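# Bend a rod into an upright arch between two sockets

## Task

Shape the rod into an arch standing upright, with one of its ends seated in each of the board's two sockets, and leave it there without the robot holding it.

## Robot and tools

Robot. Two arms, left_arm and right_arm, each with a two-finger gripper and a wrist camera. The scene frame has its origin at table-top height, midway between the nominal arm bases: +x points out over the table, +z points up, and left_arm is on the +y side. These names do not match left and right in the images. Calibrated base positions: left_arm at (0, +0.328, +0.010) m and right_arm at (+0.042, -0.292, +0.025) m. Both are turned almost not at all about z.

Frames. The end_effector_position, the end_effector_quat_wxyz and the Hand target of each arm are reported in that arm's own base frame. Fixed cameras and the table use the scene frame. Every offset you send is measured along the current Hand target's own axes. The fingers point along the gripper's +z axis and open and close along its y axis. end_effector_position is the point between the finger pads, about 1 cm short of the tips.

execute_actions(actions, cameras). actions is a list of actions. Each action is a table of up to 15 rows, and each row is one 1/30 s control step. If a table has fewer than 15 rows, its last row is held for the remaining steps. Every row has 14 numbers, each in [-1, 1], covering both arms even when only one moves. The order is left_arm dx, dy, dz, rx, ry, rz, opening, then the same seven for right_arm. dx..rz are an offset from that arm's Hand target as it stood when the action began. Every row in an action counts from that same start, not from the previous row, but the next action starts from the new Hand target, so repeating an offset moves the arm further. The scale is 1.0 = 0.6 m for dx..dz and 1.0 = 180 degrees for rx..rz, and rx, ry, rz together form one rotation vector. opening is absolute, not an offset: +1 is fully open (0.094 m) and -1 is closed. A 0 in the opening slot is a real command, so to keep a gripper as it is, repeat its current opening. Sending six zeros for an arm's pose asks again for its Hand target. cameras lists camera names, ["all"] or []. An empty actions list returns images and the full state.

move(target, speed, blend, opening_speed, grip_force, blocking, cameras). target is either one 14-number row laid out as above or a list of up to 15 such rows. Every row in a list is an offset from the same starting Hand targets, not from the previous row. Each gripper follows a straight path, and the whole move is capped at 10 s. speed is the top path speed in m/s, from 0.002 to 2.9 (default 0.25), and rotation is limited to twice that value in rad/s. You may give one speed per target. blend is a corner-rounding radius in m. The default 0 means a full stop at each point. opening_speed is how fast the commanded opening changes, in units of the -1..+1 scale per second, at least 0.2. Use it to close gently. grip_force is the force limit per finger pad in N, from 10 to 50 (full), given once or once per arm. It stays in effect until changed, and closing below 50 is slow. blocking=false returns after about 0.5 s while the move continues. Moves do not avoid obstacles or the other arm. Faster moves overshoot more and hit harder. A target further past a contact presses harder.

wait(seconds 0..10) lets the scene run with the last commands held. stop() brakes a running move. zoom_image(camera, region [x0,y0,x1,y1], at most 504x504 px) enlarges part of the newest image from cam_high, cam_low, cam_left_wrist or cam_right_wrist. All four images are 672x504. read_manual gives only licence texts. finished_scene(scene) ends the scene for good, and the goal must hold without the robot.

Results. The state lists each arm's end_effector_position (m) and quaternion, its Hand target (the last commanded pose after clipping, which the next offsets count from), grip_measured (on the opening scale, up to about 2.5 mm wide when empty), Joint positions (the last value is the opening in m), Joint velocities (may be left out or read "within noise"), joint torques (joints 1-3 wrap at ±28 N m), motor temperatures and Tool commands. A move also adds a "move:" line with its ending (done, off_target, moving, held, fault) and any limits (paced = the pose was clipped, held = steps were withheld). done means within 10 mm and 2 degrees, and it says nothing about contact.

Practical points. Each step, orientation is clipped to within 40 degrees of the measured one. Grippers often stop short or sag and tilt, especially at long reach, and small moves may not happen or may go sideways. After each move, check the position and orientation and send the missing amount. To end a push, command the target back past the gripper. Grip force rises about 1 N per 0.001 below first touch, then jumps to the limit. To release, command an opening well above grip_measured.

Avoid: dropping the rod, letting go of it while it moves, fast impacts, hard presses into the table, sockets or board, grippers or fingers touching the other arm, force on a wrist camera cable, paths passing close to an arm's own base (go around it), and anything leaving the table. Loose objects may get brief pushes from outside. Long holding, stretched arms or pushing at unreachable poses heat motors. MOTOR HOT appears at 75 °C, a fold-away fault comes at 90 °C, and the arm goes limp at 100 °C.

Each tool is called after ">>>" as name([rows], argument=value, ...), one row to a line, values as JSON.

## Session

>>> execute_actions(actions=[])

Scene clock: 0.00 s.
left_arm: end_effector_position=(+0.3883, -0.0450, +0.0885) grip_measured=+1.000 end_effector_quat_wxyz=(+0.583, +0.073, +0.809, -0.029) | right_arm: end_effector_position=(+0.3874, -0.0420, +0.1020) grip_measured=+1.000 end_effector_quat_wxyz=(+0.591, +0.116, +0.793, -0.088)
Joint positions: left_arm=[-0.097 1.555 0.333 0.897 0.041 0.054 0.094] | right_arm=[0.027 1.525 0.348 0.873 0.306 0.091 0.094]
Joint velocities: within noise
Joint torques (N m): no reading
Motor temperatures (°C): left_arm=[22 24 30 32 22 23 22] | right_arm=[25 25 34 29 25 23 22]
Heat: left arm: 32 °C; right arm: 34 °C.
Hand target: left_arm +0.3941, -0.0450, +0.1038; +0.602, +0.073, +0.795, -0.027 | right_arm +0.3904, -0.0427, +0.1098; +0.599, +0.120, +0.787, -0.087
Tool commands: left_gripper/opening=+1.0 right_gripper/opening=+1.0
camera_calibration:
cam_left_wrist: T_world_to_cam=[[-0.110229, -0.991817, -0.0644143, 0.013153], [-0.691535, 0.123083, -0.71178, 0.372235], [0.713883, -0.0339139, -0.699443, -0.0981316], [0, 0, 0, 1]] pos_world=[0.328918, -0.0360984, 0.197159]
cam_right_wrist: T_world_to_cam=[[-0.256972, -0.966141, -0.0231677, 0.0695484], [-0.665725, 0.194344, -0.720445, 0.371063], [0.700554, -0.169711, -0.693125, -0.0872033], [0, 0, 0, 1]] pos_world=[0.325988, -0.0197194, 0.208499]

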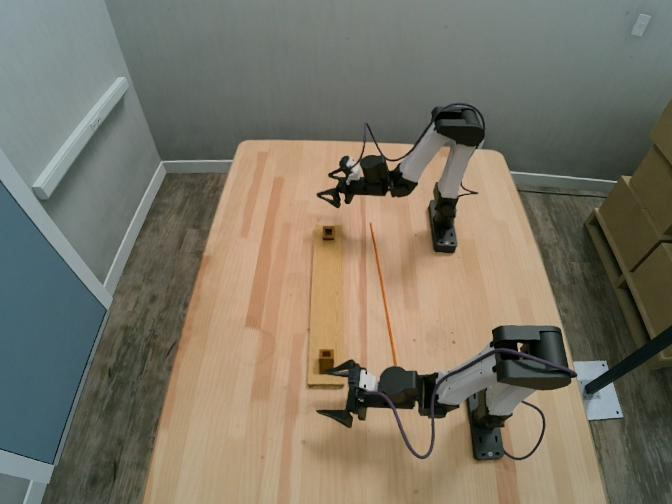

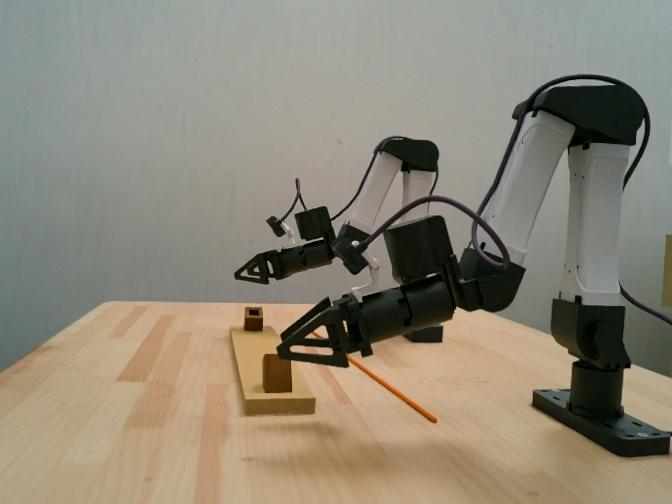

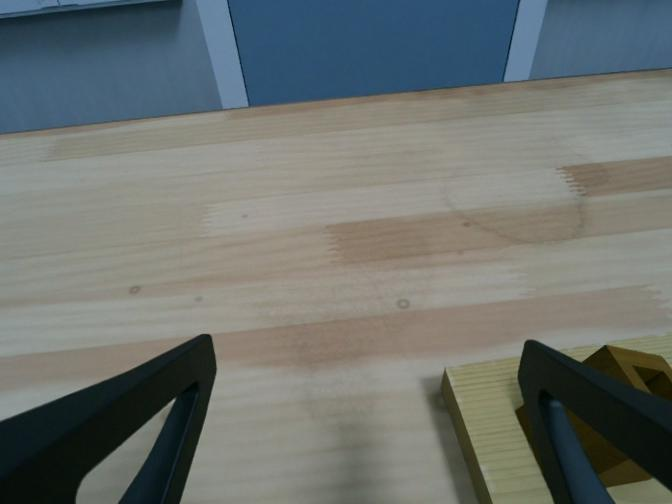

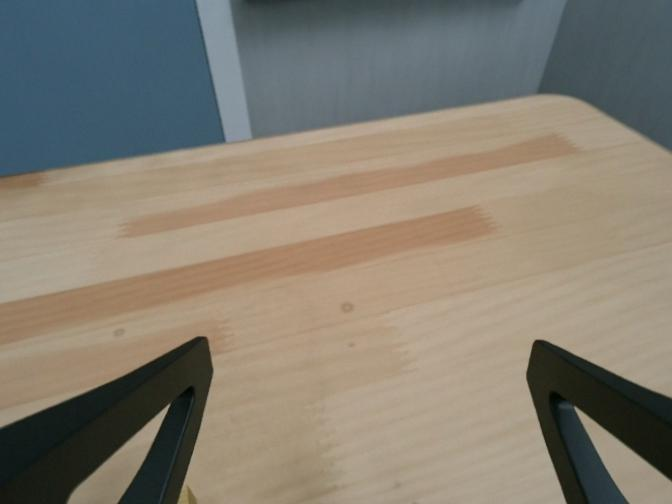

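>>> move(target=[-0.0150, -0.1522, -0.2990, 0.2819, 0.3356, 0.3523, 1.0, 0.0342, 0.0977, -0.3160, -0.4024, 0.2627, -0.5318, 1.0], speed=0.4, cameras=["all"])

>>> zoom_image(camera="cam_left_wrist", region=[0, 0, 220, 260])

>>> zoom_image(camera="cam_right_wrist", region=[500, 0, 672, 300])

>>> zoom_image(camera="cam_high", region=[290, 205, 370, 265])

>>> zoom_image(camera="cam_high", region=[290, 330, 420, 430])

Scene clock: 13.40 s.
left_arm: end_effector_position=(+0.2085, -0.1120, +0.1497) grip_measured=+1.000 end_effector_quat_wxyz=(-0.006, +0.670, +0.742, -0.007) | right_arm: end_effector_position=(+0.2226, +0.0674, +0.1342) grip_measured=+1.000 end_effector_quat_wxyz=(+0.002, +0.743, -0.669, -0.006)
Joint positions: left_arm=[-0.485 1.454 1.301 -1.433 0.011 0.984 0.094] | right_arm=[0.288 1.43 1.219 -1.37 -0.008 -1.387 0.094]
Joint torques (N m): left_arm=[-0.73 -4 7.95 0.33 -0.16 0.25] | right_arm=[0.21 -3.74 8.65 0.23 -0.1 -0.14]
Heat: left arm: 36 °C; right arm: 35 °C.
Hand target: left_arm +0.2120, -0.1125, +0.1575; +0.000, +0.677, +0.736, +0.000 | right_arm +0.2275, +0.0682, +0.1408; +0.000, +0.750, -0.661, +0.001
Off the commanded pose: left_arm 0.009 m, 2 deg | right_arm 0.008 m, 2 deg.
move: done
camera_calibration:
cam_left_wrist: T_world_to_cam=[[-0.995442, -0.0904796, -0.03013, 0.211152], [-0.0945175, 0.894051, 0.43788, 0.0894023], [-0.0126814, 0.438732, -0.898528, 0.304952], [0, 0, 0, 1]] pos_world=[0.222507, -0.194618, 0.241223]
cam_right_wrist: T_world_to_cam=[[0.994827, 0.0885957, -0.0496995, -0.212603], [0.101509, -0.885728, 0.452971, 0.00778027], [-0.00388892, -0.455673, -0.890139, 0.271663], [0, 0, 0, 1]] pos_world=[0.21177, 0.149516, 0.227727]

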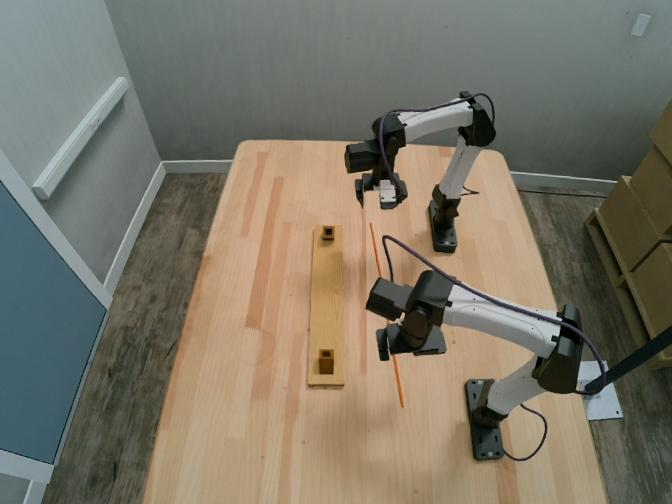

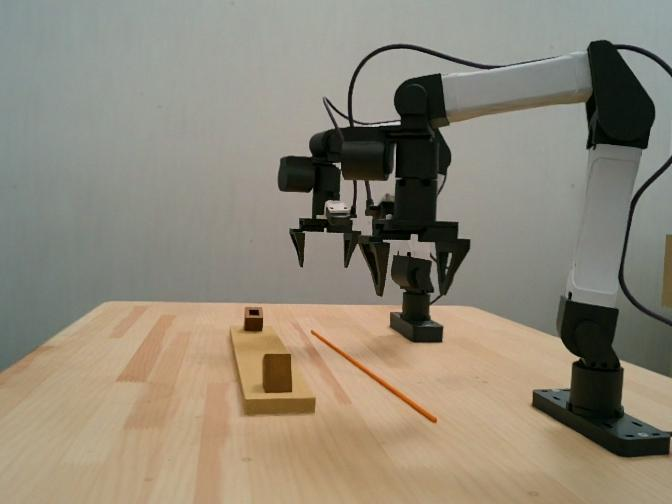

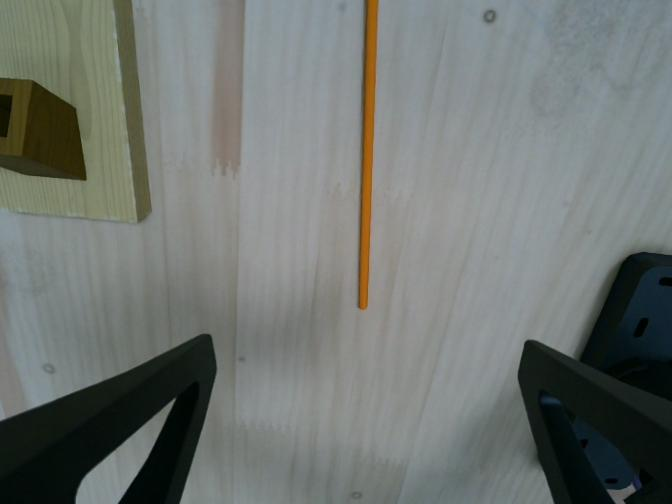

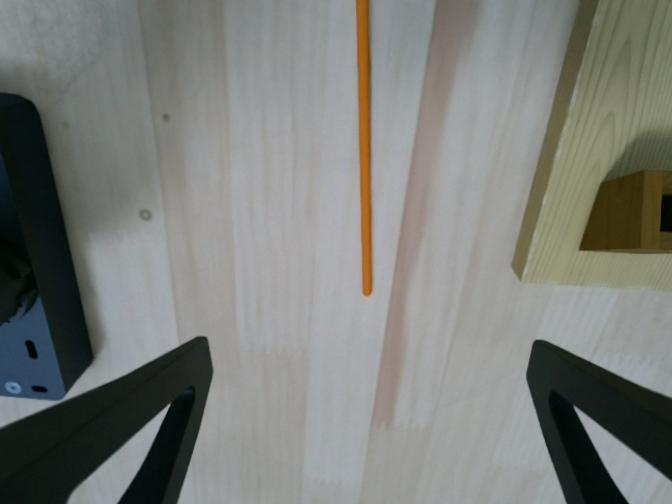

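Scaled by 1.938 from the camera's 672x504 image, which has a finer 960x720 frame.

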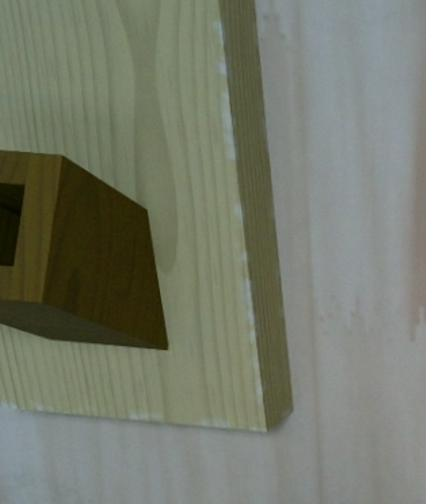

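Scaled by 1.680 from the camera's 672x504 image, which has a finer 960x720 frame.

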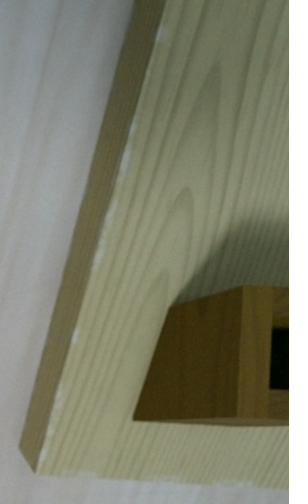

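Scaled by 6.300 from the camera's 672x504 image, which has a finer 960x720 frame.

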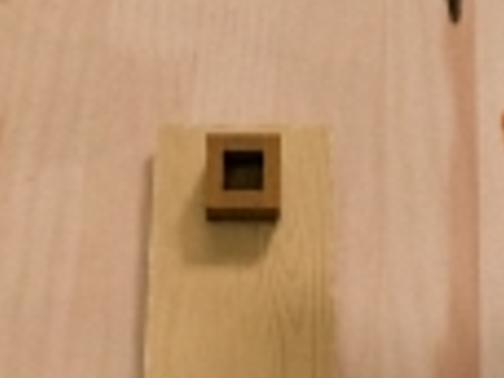

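Scaled by 3.877 from the camera's 672x504 image, which has a finer 960x720 frame.

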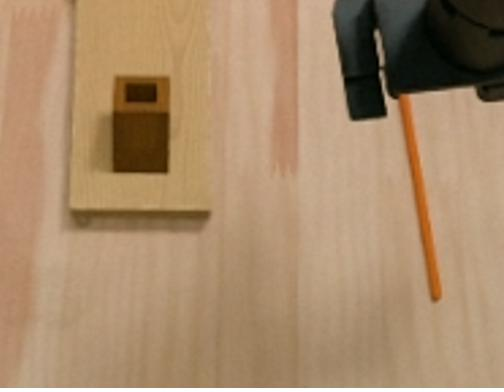

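>>> move(target=[-0.0072, -0.0028, 0.2442, -0.006, 0, 0, 1.0, -0.0063, 0.0007, 0.2463, 0, 0, -0.0106, 1.0], speed=0.15, cameras=["cam_left_wrist", "cam_right_wrist"])

Scene clock: 31.07 s.
left_arm: end_effector_position=(+0.2036, -0.1121, +0.0112) grip_measured=+1.000 end_effector_quat_wxyz=(-0.007, +0.676, +0.737, -0.002) | right_arm: end_effector_position=(+0.2253, +0.0698, -0.0035) grip_measured=+1.000 end_effector_quat_wxyz=(+0.001, +0.752, -0.660, -0.004)
Joint positions: left_arm=[-0.503 1.546 0.818 -0.858 0 0.98 0.094] | right_arm=[0.295 1.582 0.786 -0.781 -0.007 -1.406 0.094]
Joint torques (N m): left_arm=[-0.79 -4.1 5.09 0.78 -0.17 0.03] | right_arm=[0.23 -4.33 4.57 0.66 -0.1 -0.14]
Heat: left arm: 33 °C; right arm: 38 °C.
Hand target: left_arm +0.2107, -0.1170, +0.0110; +0.007, +0.677, +0.736, +0.007 | right_arm +0.2268, +0.0717, -0.0069; +0.000, +0.761, -0.648, +0.001
Off the commanded pose: left_arm 0.009 m, 2 deg | right_arm 0.004 m, 2 deg.
move: done
camera_calibration:
cam_left_wrist: T_world_to_cam=[[-0.996552, -0.0747432, -0.0360239, 0.204187], [-0.0829624, 0.891192, 0.445975, 0.146932], [-0.00122939, 0.447426, -0.89432, 0.179118], [0, 0, 0, 1]] pos_world=[0.215893, -0.195825, 0.102017]
cam_right_wrist: T_world_to_cam=[[0.992415, 0.114496, -0.0447579, -0.223591], [0.122305, -0.882842, 0.453467, 0.0671739], [0.0124058, -0.455501, -0.890149, 0.146491], [0, 0, 0, 1]] pos_world=[0.211862, 0.151631, 0.0899302]
Images, in order (width x height): cam_left_wrist 672x504, cam_right_wrist 672x504.

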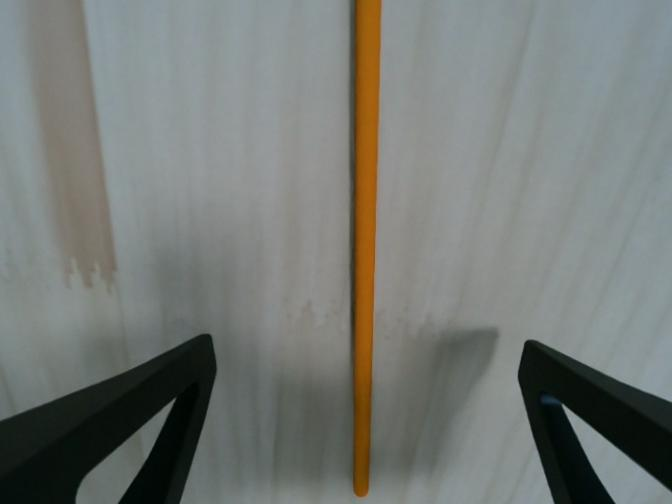

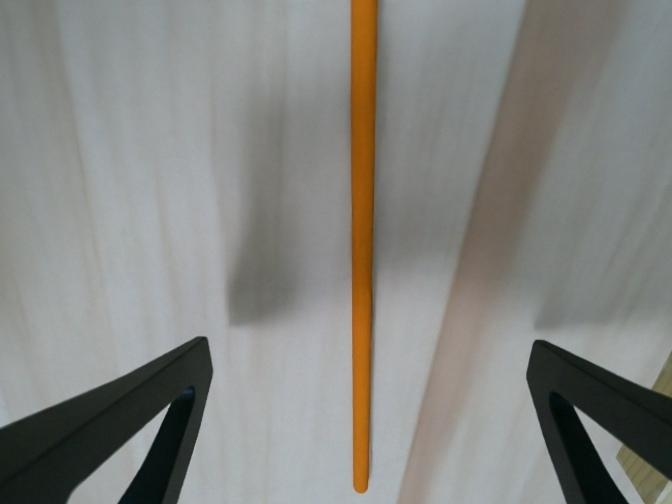

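>>> move([
  [0, 0, 0.0157, 0, 0, 0, 1.0, 0, 0.0033, 0.0167, 0, 0, 0, 1.0],
  [0, 0, 0.0157, 0, 0, 0, -1.0, 0, 0.0033, 0.0167, 0, 0, 0, -1.0],
], speed=0.03, opening_speed=1.0, cameras=["cam_left_wrist", "cam_right_wrist"])

Scene clock: 36.93 s.
left_arm: end_effector_position=(+0.2043, -0.1122, +0.0015) grip_measured=-0.873 end_effector_quat_wxyz=(-0.008, +0.675, +0.738, -0.001) | right_arm: end_effector_position=(+0.2247, +0.0696, -0.0120) grip_measured=-0.992 end_effector_quat_wxyz=(-0.001, +0.752, -0.660, -0.003)
Joint positions: left_arm=[-0.503 1.569 0.796 -0.814 -0.002 0.979 0.006] | right_arm=[0.295 1.596 0.76 -0.736 -0.007 -1.406 0]
Joint torques (N m): left_arm=[-0.76 -4.33 4.93 0.77 -0.16 0.03] | right_arm=[0.34 -4.08 4.25 0.69 -0.11 -0.13]
Heat: left arm: 33 °C; right arm: 38 °C.
Hand target: left_arm +0.2109, -0.1170, +0.0016; +0.007, +0.677, +0.736, +0.007 | right_arm +0.2248, +0.0714, -0.0170; +0.000, +0.761, -0.648, +0.001
Off the commanded pose: left_arm 0.008 m, 2 deg | right_arm 0.005 m, 2 deg.
move: done
camera_calibration:
cam_left_wrist: T_world_to_cam=[[-0.996409, -0.0762206, -0.0368817, 0.204274], [-0.0846659, 0.890464, 0.447109, 0.151704], [-0.00123706, 0.448626, -0.893719, 0.170534], [0, 0, 0, 1]] pos_world=[0.216596, -0.196023, 0.0921158]
cam_right_wrist: T_world_to_cam=[[0.9926, 0.114586, -0.0402014, -0.223262], [0.120325, -0.883455, 0.452801, 0.0714153], [0.0163686, -0.454288, -0.890705, 0.137919], [0, 0, 0, 1]] pos_world=[0.210759, 0.15133, 0.0815329]
Images, in order (width x height): cam_left_wrist 672x504, cam_right_wrist 672x504.

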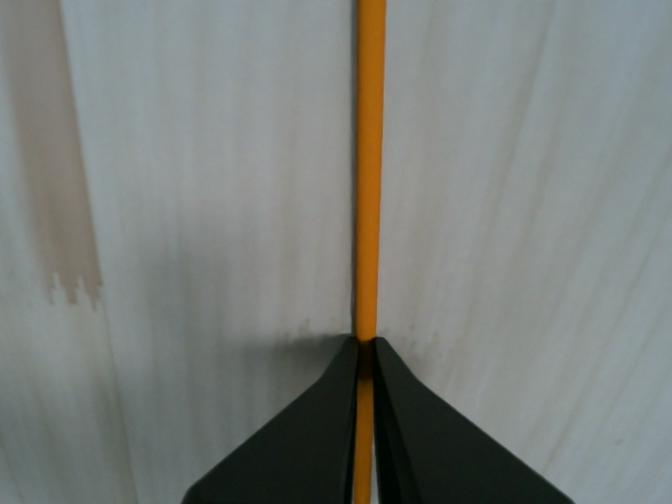

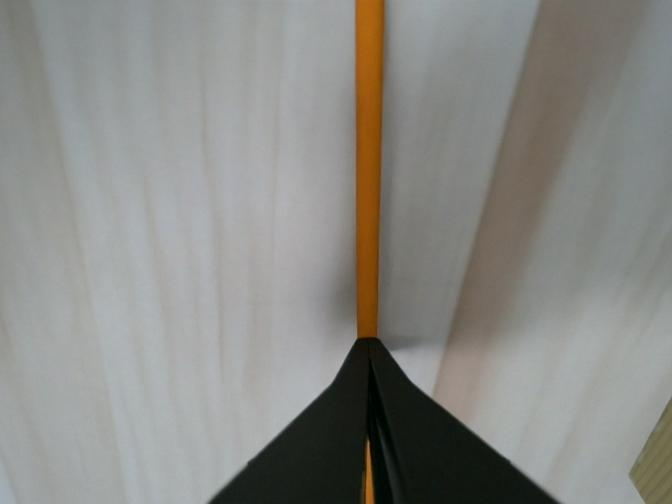

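>>> move([
  [0, 0, 0, 0, 0, 0, -1.0, 0, 0, 0, 0, 0, 0, -0.5],
  [0, 0, 0, 0, 0, 0, -1.0, 0, 0, 0.0058, 0, 0, 0, -0.5],
], speed=0.03, opening_speed=1.0, cameras=["cam_right_wrist"])

Scene clock: 42.60 s.
left_arm: end_effector_position=(+0.2043, -0.1122, +0.0015) grip_measured=-0.873 end_effector_quat_wxyz=(-0.008, +0.675, +0.738, -0.001) | right_arm: end_effector_position=(+0.2340, +0.0711, -0.0115) grip_measured=-0.502 end_effector_quat_wxyz=(-0.015, +0.752, -0.659, +0.010)
Joint positions: left_arm=[-0.503 1.569 0.796 -0.814 -0.002 0.979 0.006] | right_arm=[0.295 1.596 0.762 -0.701 0.001 -1.406 0.023]
Joint torques (N m): left_arm=[-0.76 -4.34 4.93 0.77 -0.16 0.04] | right_arm=[0.28 -3.41 3.64 0.54 -0.19 -0.13]
Heat: left arm: 33 °C; right arm: 38 °C.
Hand target: left_arm +0.2109, -0.1170, +0.0016; +0.007, +0.677, +0.736, +0.007 | right_arm +0.2248, +0.0714, -0.0204; +0.000, +0.761, -0.648, +0.001
Off the commanded pose: left_arm 0.008 m, 2 deg | right_arm 0.013 m, 3 deg.
move: off_target (right_arm)
camera_calibration:
cam_right_wrist: T_world_to_cam=[[0.993422, 0.114484, -0.00263231, -0.232438], [0.103191, -0.884982, 0.454048, 0.0754665], [0.0496518, -0.451332, -0.890974, 0.13079], [0, 0, 0, 1]] pos_world=[0.216627, 0.152427, 0.0816536]
Images, in order (width x height): cam_right_wrist 672x504.

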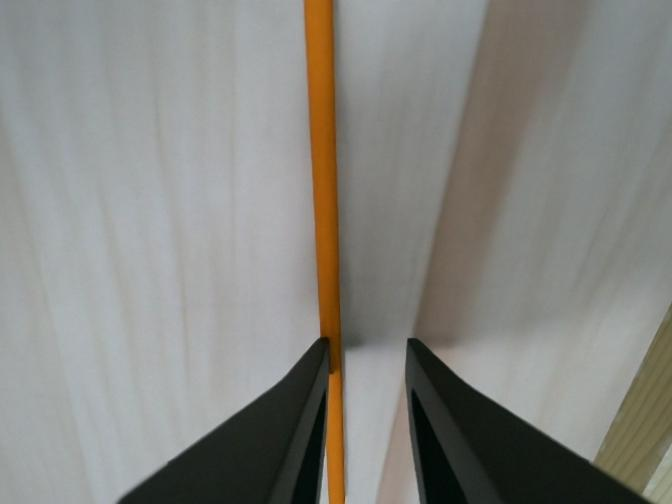

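>>> zoom_image(camera="cam_right_wrist", region=[260, 280, 480, 440])

Scaled by 2.291 from the camera's 672x504 image, which has a finer 960x720 frame.

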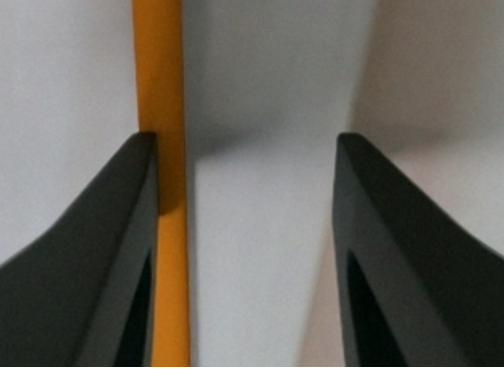

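>>> move(target=[0, 0, 0, 0, 0, 0, -1.0, 0, 0, -0.0075, 0, 0, 0, -0.5], speed=0.03, cameras=["cam_right_wrist"])

>>> zoom_image(camera="cam_right_wrist", region=[260, 280, 480, 440])

Scene clock: 48.53 s.
left_arm: end_effector_position=(+0.2043, -0.1122, +0.0015) grip_measured=-0.873 end_effector_quat_wxyz=(-0.008, +0.675, +0.738, -0.001) | right_arm: end_effector_position=(+0.2340, +0.0711, -0.0115) grip_measured=-0.502 end_effector_quat_wxyz=(-0.015, +0.752, -0.659, +0.010)
Joint positions: left_arm=[-0.503 1.569 0.796 -0.814 -0.002 0.979 0.006] | right_arm=[0.295 1.596 0.762 -0.701 0.001 -1.406 0.023]
Joint torques (N m): left_arm=[-0.76 -4.33 4.94 0.77 -0.16 0.04] | right_arm=[0.28 -4.42 4.45 0.32 -0.19 -0.12]
Heat: left arm: 33 °C; right arm: 38 °C.
Hand target: left_arm +0.2109, -0.1170, +0.0016; +0.007, +0.677, +0.736, +0.007 | right_arm +0.2248, +0.0714, -0.0159; +0.000, +0.761, -0.648, +0.001
Off the commanded pose: left_arm 0.008 m, 2 deg | right_arm 0.010 m, 3 deg.
move: off_target (right_arm)
camera_calibration:
cam_right_wrist: T_world_to_cam=[[0.993422, 0.114484, -0.00263231, -0.232438], [0.103191, -0.884982, 0.454048, 0.0754665], [0.0496518, -0.451332, -0.890974, 0.13079], [0, 0, 0, 1]] pos_world=[0.216627, 0.152427, 0.0816536]
Images, in order (width x height): cam_right_wrist 672x504.

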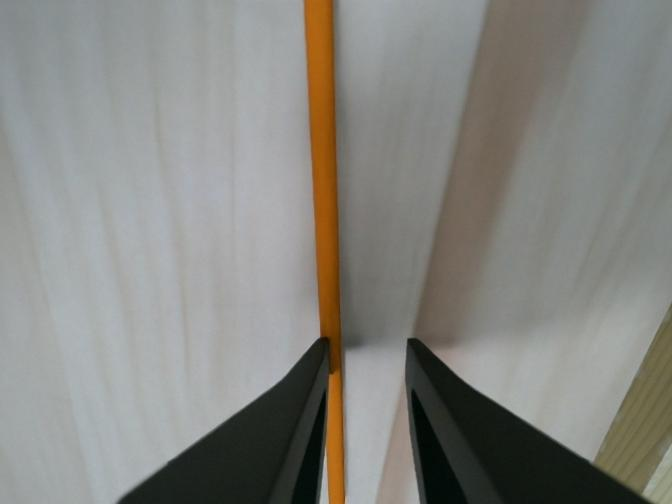

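Scaled by 2.291 from the camera's 672x504 image, which has a finer 960x720 frame.

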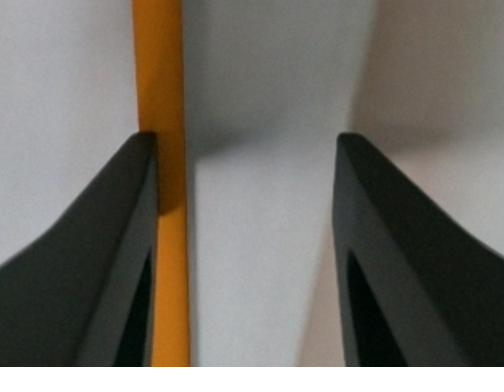

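>>> move(target=[0, 0, 0, 0, 0, 0, -1.0, 0, 0, -0.0235, 0, 0, 0, -0.5], speed=0.05, cameras=["cam_right_wrist"])

Scene clock: 50.47 s.
left_arm: end_effector_position=(+0.2043, -0.1122, +0.0015) grip_measured=-0.873 end_effector_quat_wxyz=(-0.008, +0.675, +0.738, -0.001) | right_arm: end_effector_position=(+0.2186, +0.0682, -0.0110) grip_measured=-0.502 end_effector_quat_wxyz=(+0.012, +0.754, -0.657, -0.007)
Joint positions: left_arm=[-0.503 1.569 0.796 -0.814 -0.002 0.979 0.006] | right_arm=[0.303 1.596 0.765 -0.768 0.001 -1.406 0.023]
Joint torques (N m): left_arm=[-0.77 -4.33 4.93 0.77 -0.16 0.04] | right_arm=[0.25 -7.56 6.56 0.2 -0.19 -0.12]
Heat: left arm: 33 °C; right arm: 38 °C.
Hand target: left_arm +0.2109, -0.1170, +0.0016; +0.007, +0.677, +0.736, +0.007 | right_arm +0.2248, +0.0714, -0.0018; +0.000, +0.761, -0.648, +0.001
Off the commanded pose: left_arm 0.008 m, 2 deg | right_arm 0.011 m, 2 deg.
move: off_target (right_arm)
camera_calibration:
cam_right_wrist: T_world_to_cam=[[0.990408, 0.121404, -0.0659755, -0.217375], [0.138164, -0.875339, 0.463349, 0.0660612], [-0.00149848, -0.468021, -0.883716, 0.143222], [0, 0, 0, 1]] pos_world=[0.206378, 0.151247, 0.081617]
Images, in order (width x height): cam_right_wrist 672x504.

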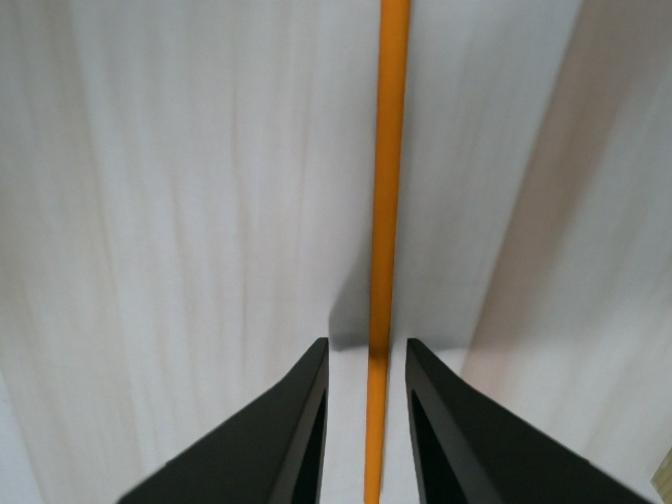

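>>> move([
  [0, 0, 0, 0, 0, 0, -1.0, 0, -0.001, -0.035, 0, 0, 0, -0.5],
  [0, 0, 0, 0, 0, 0, -1.0, 0, -0.001, 0.0250, 0, 0, 0, -0.5],
], speed=0.06, cameras=["cam_right_wrist", "cam_low"])

>>> zoom_image(camera="cam_right_wrist", region=[260, 280, 480, 440])

Scene clock: 56.57 s.
left_arm: end_effector_position=(+0.2043, -0.1122, +0.0015) grip_measured=-0.873 end_effector_quat_wxyz=(-0.008, +0.675, +0.738, -0.001) | right_arm: end_effector_position=(+0.2242, +0.0699, -0.0134) grip_measured=-0.502 end_effector_quat_wxyz=(+0.003, +0.754, -0.657, -0.001)
Joint positions: left_arm=[-0.503 1.569 0.796 -0.814 -0.002 0.979 0.006] | right_arm=[0.303 1.602 0.76 -0.735 0.001 -1.406 0.023]
Joint torques (N m): left_arm=[-0.77 -4.33 4.93 0.78 -0.16 0.04] | right_arm=[0.2 -4.49 4.37 0.65 -0.19 -0.12]
Heat: left arm: 33 °C; right arm: 38 °C.
Hand target: left_arm +0.2109, -0.1170, +0.0016; +0.007, +0.677, +0.736, +0.007 | right_arm +0.2254, +0.0715, -0.0168; +0.000, +0.761, -0.648, +0.001
Off the commanded pose: left_arm 0.008 m, 2 deg | right_arm 0.004 m, 1 deg.
move: done
camera_calibration:
cam_right_wrist: T_world_to_cam=[[0.991598, 0.121885, -0.0433408, -0.223222], [0.128101, -0.878526, 0.460198, 0.0703991], [0.018015, -0.461883, -0.886758, 0.137019], [0, 0, 0, 1]] pos_world=[0.209859, 0.152341, 0.0794305]
Images, in order (width x height): cam_low 672x504, cam_right_wrist 672x504.

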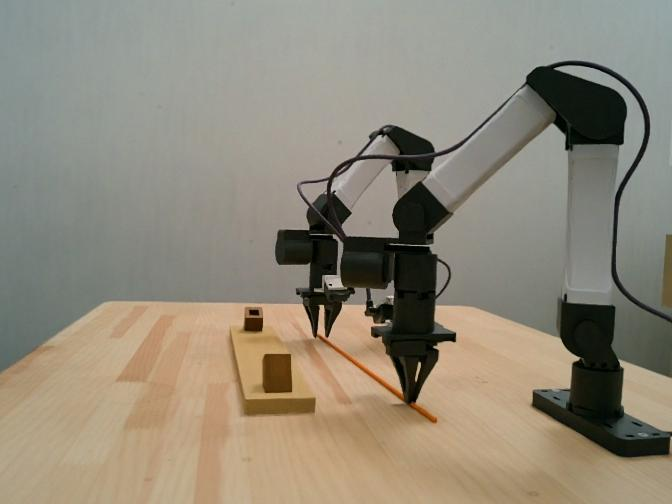

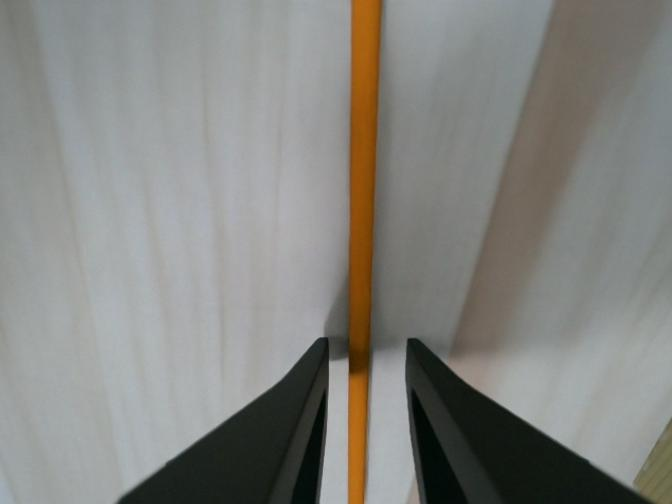

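Scaled by 2.291 from the camera's 672x504 image, which has a finer 960x720 frame.

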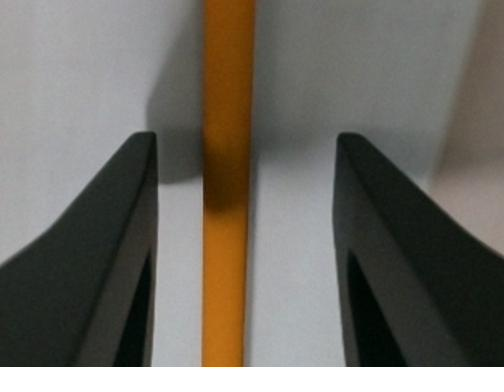

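>>> move(target=[0, 0, 0, 0, 0, 0, -1.0, 0, 0.003, 0.0042, 0, 0, 0, -0.5], speed=0.03, cameras=["cam_right_wrist"])

>>> zoom_image(camera="cam_right_wrist", region=[260, 280, 480, 440])

Scene clock: 59.63 s.
left_arm: end_effector_position=(+0.2043, -0.1122, +0.0015) grip_measured=-0.873 end_effector_quat_wxyz=(-0.008, +0.675, +0.738, -0.001) | right_arm: end_effector_position=(+0.2231, +0.0696, -0.0156) grip_measured=-0.502 end_effector_quat_wxyz=(+0.002, +0.754, -0.657, -0.001)
Joint positions: left_arm=[-0.503 1.569 0.796 -0.814 -0.002 0.979 0.006] | right_arm=[0.303 1.602 0.749 -0.722 0.001 -1.406 0.023]
Joint torques (N m): left_arm=[-0.77 -4.33 4.93 0.77 -0.16 0.04] | right_arm=[0.29 -4.46 4.23 0.66 -0.19 -0.11]
Heat: left arm: 33 °C; right arm: 38 °C.
Hand target: left_arm +0.2109, -0.1170, +0.0016; +0.007, +0.677, +0.736, +0.007 | right_arm +0.2236, +0.0712, -0.0194; +0.000, +0.761, -0.648, +0.001
Off the commanded pose: left_arm 0.008 m, 2 deg | right_arm 0.004 m, 1 deg.
move: done
camera_calibration:
cam_right_wrist: T_world_to_cam=[[0.991667, 0.121852, -0.0418245, -0.222104], [0.127376, -0.878723, 0.460023, 0.0714206], [0.0193026, -0.461517, -0.886921, 0.134596], [0, 0, 0, 1]] pos_world=[0.208558, 0.151941, 0.0772314]
Images, in order (width x height): cam_right_wrist 672x504.

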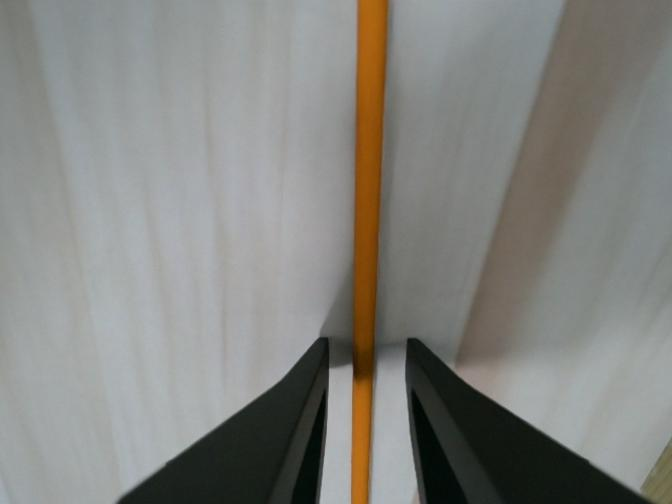

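Scaled by 2.291 from the camera's 672x504 image, which has a finer 960x720 frame.

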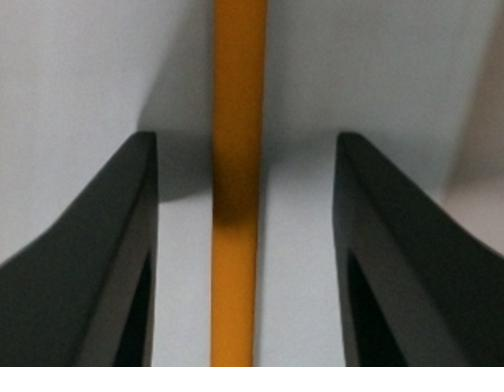

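>>> move([
  [0, 0, 0, 0, 0, 0, -1.0, 0, 0, 0.0030, 0, 0, 0, -0.5],
  [0, 0, 0, 0, 0, 0, -1.0, 0, 0, 0.0030, 0, 0, 0, -1.0],
], speed=0.03, opening_speed=0.6, cameras=["cam_right_wrist"])

Scene clock: 63.13 s.
left_arm: end_effector_position=(+0.2043, -0.1122, +0.0015) grip_measured=-0.873 end_effector_quat_wxyz=(-0.008, +0.675, +0.738, -0.001) | right_arm: end_effector_position=(+0.2249, +0.0702, -0.0156) grip_measured=-0.906 end_effector_quat_wxyz=(-0.001, +0.754, -0.657, +0.001)
Joint positions: left_arm=[-0.503 1.569 0.796 -0.814 -0.002 0.979 0.006] | right_arm=[0.303 1.602 0.749 -0.715 0.001 -1.406 0.004]
Joint torques (N m): left_arm=[-0.76 -4.33 4.93 0.77 -0.16 0.04] | right_arm=[0.27 -4.05 3.93 0.68 -0.19 -0.11]
Heat: left arm: 33 °C; right arm: 37 °C.
Hand target: left_arm +0.2109, -0.1170, +0.0016; +0.007, +0.677, +0.736, +0.007 | right_arm +0.2236, +0.0712, -0.0212; +0.000, +0.761, -0.648, +0.001
Off the commanded pose: left_arm 0.008 m, 2 deg | right_arm 0.006 m, 1 deg.
move: done
camera_calibration:
cam_right_wrist: T_world_to_cam=[[0.991942, 0.121947, -0.0343592, -0.223982], [0.124053, -0.879757, 0.458953, 0.0725076], [0.0257404, -0.459517, -0.887796, 0.133262], [0, 0, 0, 1]] pos_world=[0.209752, 0.152339, 0.0773357]
Images, in order (width x height): cam_right_wrist 672x504.

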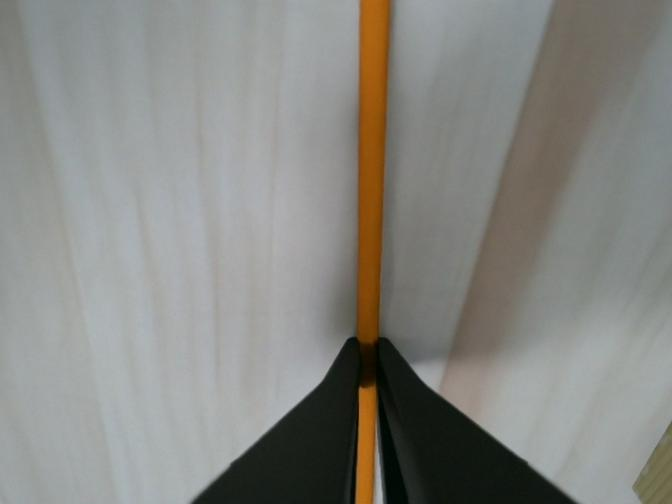

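>>> move([
  [0, 0, -0.1, 0, 0, 0, -1.0, 0, 0, -0.1, 0, 0, 0, -1.0],
  [-0.0307, 0.2875, -0.3122, -0.5089, -0.0183, 0.0183, -1.0, 0.0580, -0.2298, -0.3140, 0.51, 0.0253, 0.0253, -1.0],
], speed=0.2, blend=[0.02, 0], cameras=["all"])

Scene clock: 75.10 s.
left_arm: end_effector_position=(+0.3784, -0.1225, +0.1766) grip_measured=-0.873 end_effector_quat_wxyz=(+0.486, +0.507, +0.499, +0.508) | right_arm: end_effector_position=(+0.3659, +0.0651, +0.1625) grip_measured=-0.906 end_effector_quat_wxyz=(+0.521, -0.518, +0.480, -0.481)
Joint positions: left_arm=[-0.549 1.529 0.388 1.127 -0.565 1.594 0.006] | right_arm=[0.262 1.467 0.21 1.261 0.184 -1.57 0.004]
Joint torques (N m): left_arm=[0.55 -4.08 5.14 2.74 0.05 0.17] | right_arm=[-1.2 -3.12 4.05 3.08 -0.12 -0.01]
Heat: left arm: 34 °C; right arm: 37 °C.
Hand target: left_arm +0.3807, -0.1211, +0.1922; +0.508, +0.486, +0.490, +0.515 | right_arm +0.3651, +0.0590, +0.1674; +0.523, -0.506, +0.477, -0.493
Off the commanded pose: left_arm 0.016 m, 4 deg | right_arm 0.008 m, 2 deg.
move: off_target (left_arm)
camera_calibration:
cam_left_wrist: T_world_to_cam=[[0.0364747, 0.0427525, -0.99842, 0.176941], [-0.451449, 0.892033, 0.0217045, 0.311378], [0.891551, 0.449944, 0.0518372, -0.172702], [0, 0, 0, 1]] pos_world=[0.28809, -0.207618, 0.178856]
cam_right_wrist: T_world_to_cam=[[0.0357223, -0.0146499, 0.999254, -0.16621], [-0.387737, -0.92177, 0.000347265, 0.233436], [0.921078, -0.38746, -0.038608, -0.184906], [0, 0, 0, 1]] pos_world=[0.266762, 0.141095, 0.158866]

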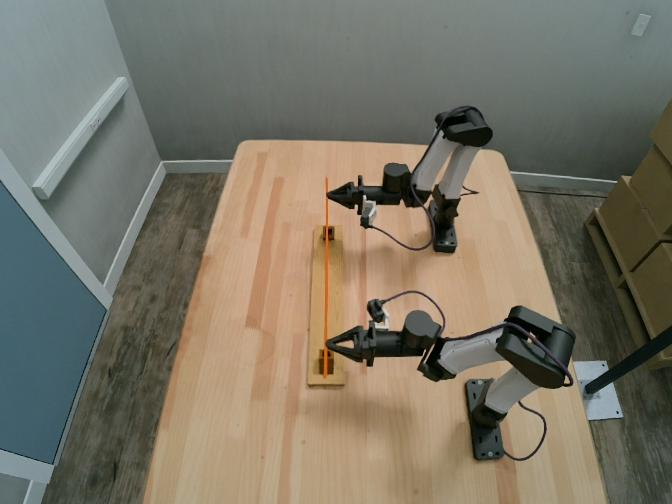

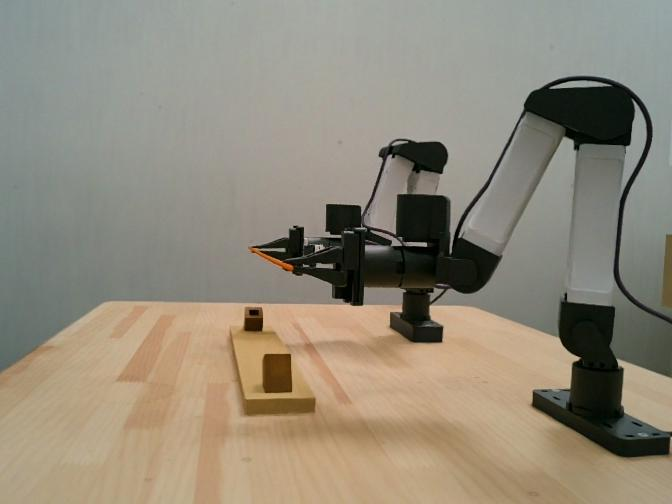

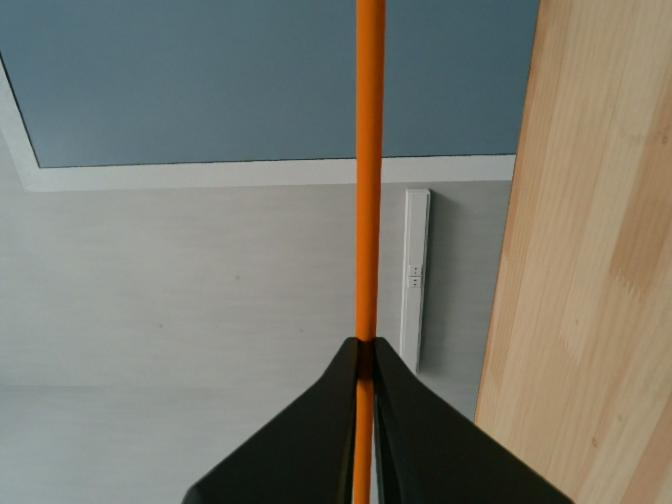

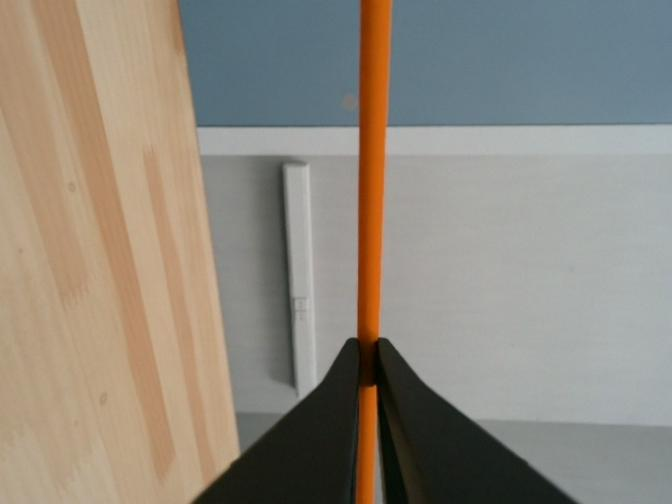

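>>> move([
  [0, 0, 0, 0, 0, 0, 0.3, 0, 0, 0, 0, 0, 0, -1.0],
  [0, 0, 0.0233, 0, 0.1111, 0, -1.0, 0, 0, 0, 0, 0, 0, -1.0],
], speed=0.12, opening_speed=0.9, cameras=["cam_left_wrist", "cam_high", "cam_low"])

Scene clock: 85.23 s.
left_arm: end_effector_position=(+0.3919, -0.1152, +0.1750) grip_measured=-0.857 end_effector_quat_wxyz=(+0.388, +0.417, +0.571, +0.591) | right_arm: end_effector_position=(+0.3660, +0.0638, +0.1625) grip_measured=-0.906 end_effector_quat_wxyz=(+0.518, -0.517, +0.481, -0.483)
Joint positions: left_arm=[-0.657 1.725 0.574 1.151 -1.017 1.62 0.007] | right_arm=[0.262 1.467 0.21 1.261 0.191 -1.573 0.004]
Joint torques (N m): left_arm=[-0.77 -5.42 6.95 2.46 -0.2 0.17] | right_arm=[-1.21 -3.08 4.07 3.08 -0.12 0.03]
Motor temperatures (°C): left_arm=[22 27 34 37 22 23 23] | right_arm=[25 26 37 33 25 23 23]
Heat: left arm: 37 °C; right arm: 37 °C.
Hand target: left_arm +0.3947, -0.1209, +0.1929; +0.416, +0.389, +0.571, +0.592 | right_arm +0.3651, +0.0590, +0.1674; +0.523, -0.506, +0.477, -0.493
Off the commanded pose: left_arm 0.019 m, 4 deg | right_arm 0.007 m, 2 deg.
move: off_target (left_arm); target 2's new opening was sent with left_arm's hand 0.020 m and 5 deg from that target
camera_calibration:
cam_left_wrist: T_world_to_cam=[[0.0241859, 0.0741689, -0.996952, 0.182747], [-0.726662, 0.686181, 0.0334202, 0.393102], [0.686569, 0.72364, 0.0704917, -0.0792722], [0, 0, 0, 1]] pos_world=[0.335658, -0.225929, 0.174641]
Images, in order (width x height): cam_high 672x504, cam_low 672x504, cam_left_wrist 672x504.

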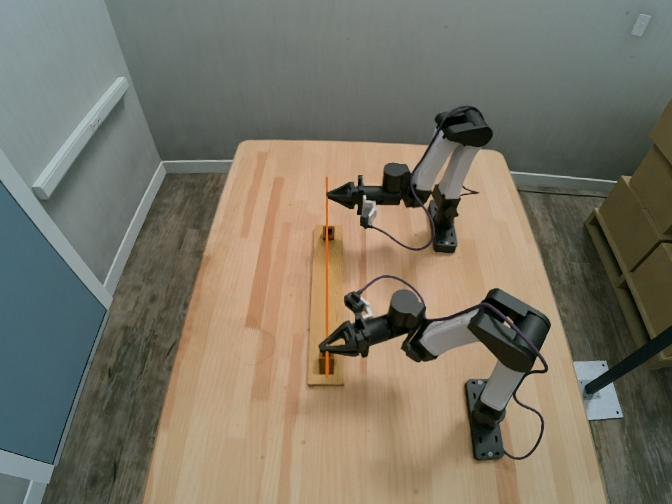

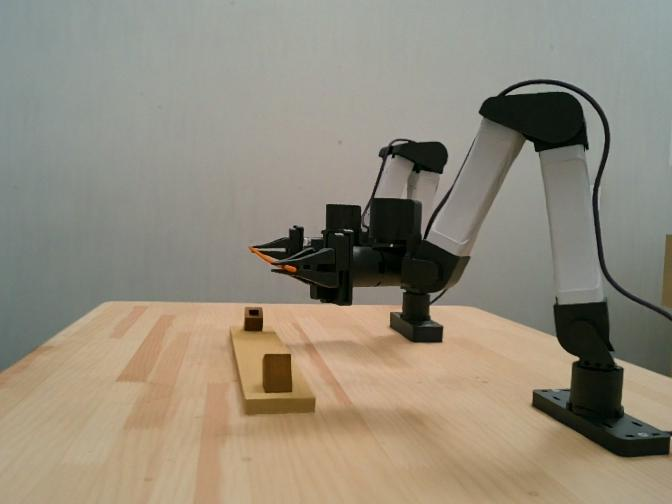

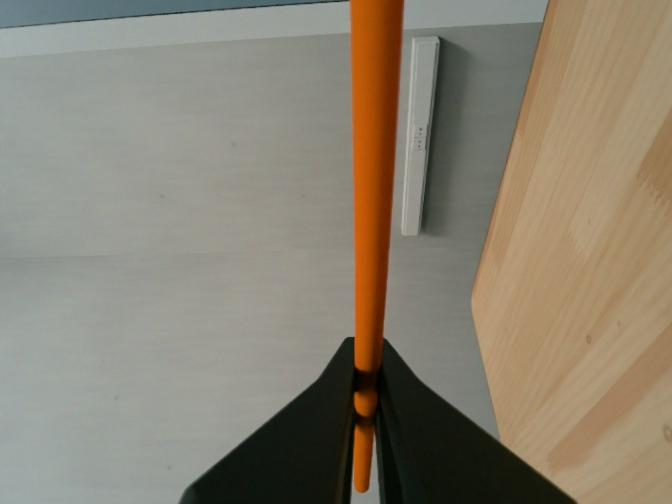

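>>> move([
  [0, 0, 0, 0, 0, 0, -1.0, 0, 0, 0, 0, 0, 0, 0.3],
  [0, 0, 0, 0, 0, 0, -1.0, -0.0083, 0, 0.0233, 0, 0.1111, 0, -1.0],
], speed=0.12, opening_speed=0.9, cameras=["cam_right_wrist", "cam_high", "cam_low"])

Scene clock: 94.93 s.
left_arm: end_effector_position=(+0.3916, -0.1156, +0.1750) grip_measured=-0.857 end_effector_quat_wxyz=(+0.387, +0.417, +0.571, +0.592) | right_arm: end_effector_position=(+0.3737, +0.0626, +0.1532) grip_measured=-0.899 end_effector_quat_wxyz=(+0.416, -0.436, +0.564, -0.566)
Joint positions: left_arm=[-0.658 1.725 0.574 1.151 -1.019 1.623 0.007] | right_arm=[0.492 1.632 0.335 1.276 0.771 -1.581 0.005]
Joint torques (N m): left_arm=[-0.77 -5.44 6.95 2.46 -0.19 0.14] | right_arm=[0.21 -4.21 6.75 2.88 -0.01 -0.02]
Heat: left arm: 38 °C; right arm: 37 °C.
Hand target: left_arm +0.3947, -0.1209, +0.1929; +0.416, +0.389, +0.571, +0.592 | right_arm +0.3788, +0.0648, +0.1678; +0.432, -0.412, +0.561, -0.573
Off the commanded pose: left_arm 0.019 m, 5 deg | right_arm 0.016 m, 3 deg.
move: off_target (left_arm, right_arm); target 2's new opening was sent with right_arm's hand 0.016 m and 3 deg from that target
camera_calibration:
cam_right_wrist: T_world_to_cam=[[0.0533566, -0.00655413, 0.998554, -0.164353], [-0.685305, -0.72756, 0.0318431, 0.328312], [0.726299, -0.686013, -0.0433117, -0.101149], [0, 0, 0, 1]] pos_world=[0.307228, 0.1684, 0.14928]
Images, in order (width x height): cam_high 672x504, cam_low 672x504, cam_right_wrist 672x504.

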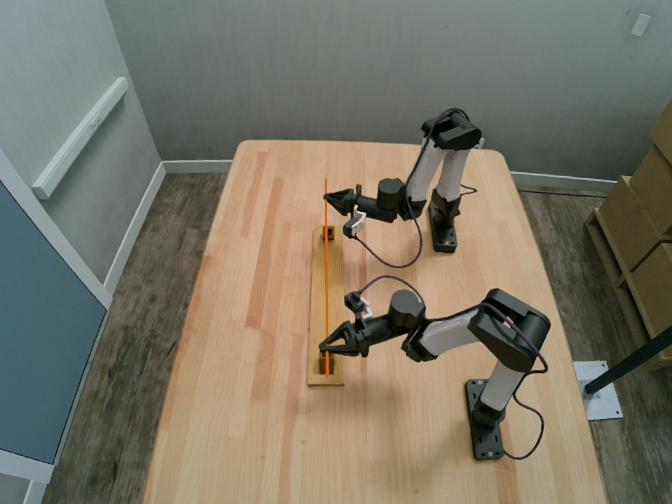

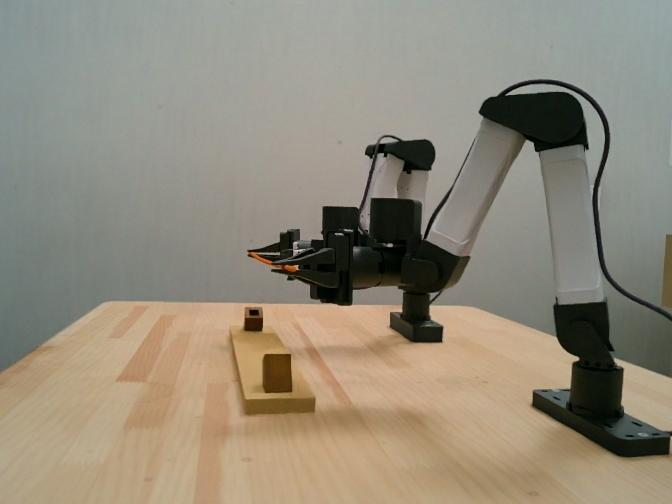

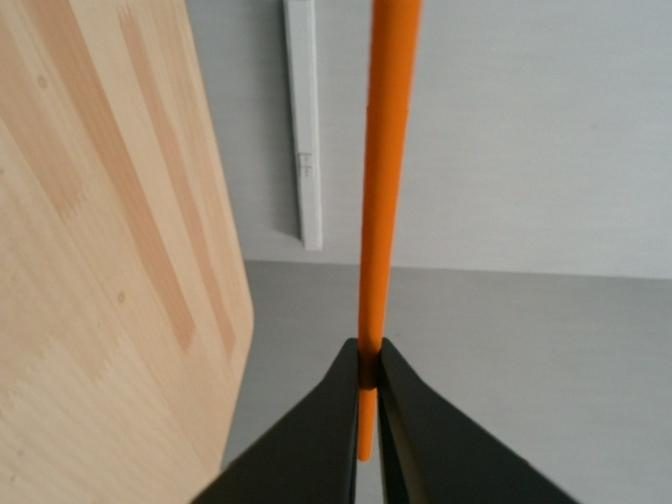

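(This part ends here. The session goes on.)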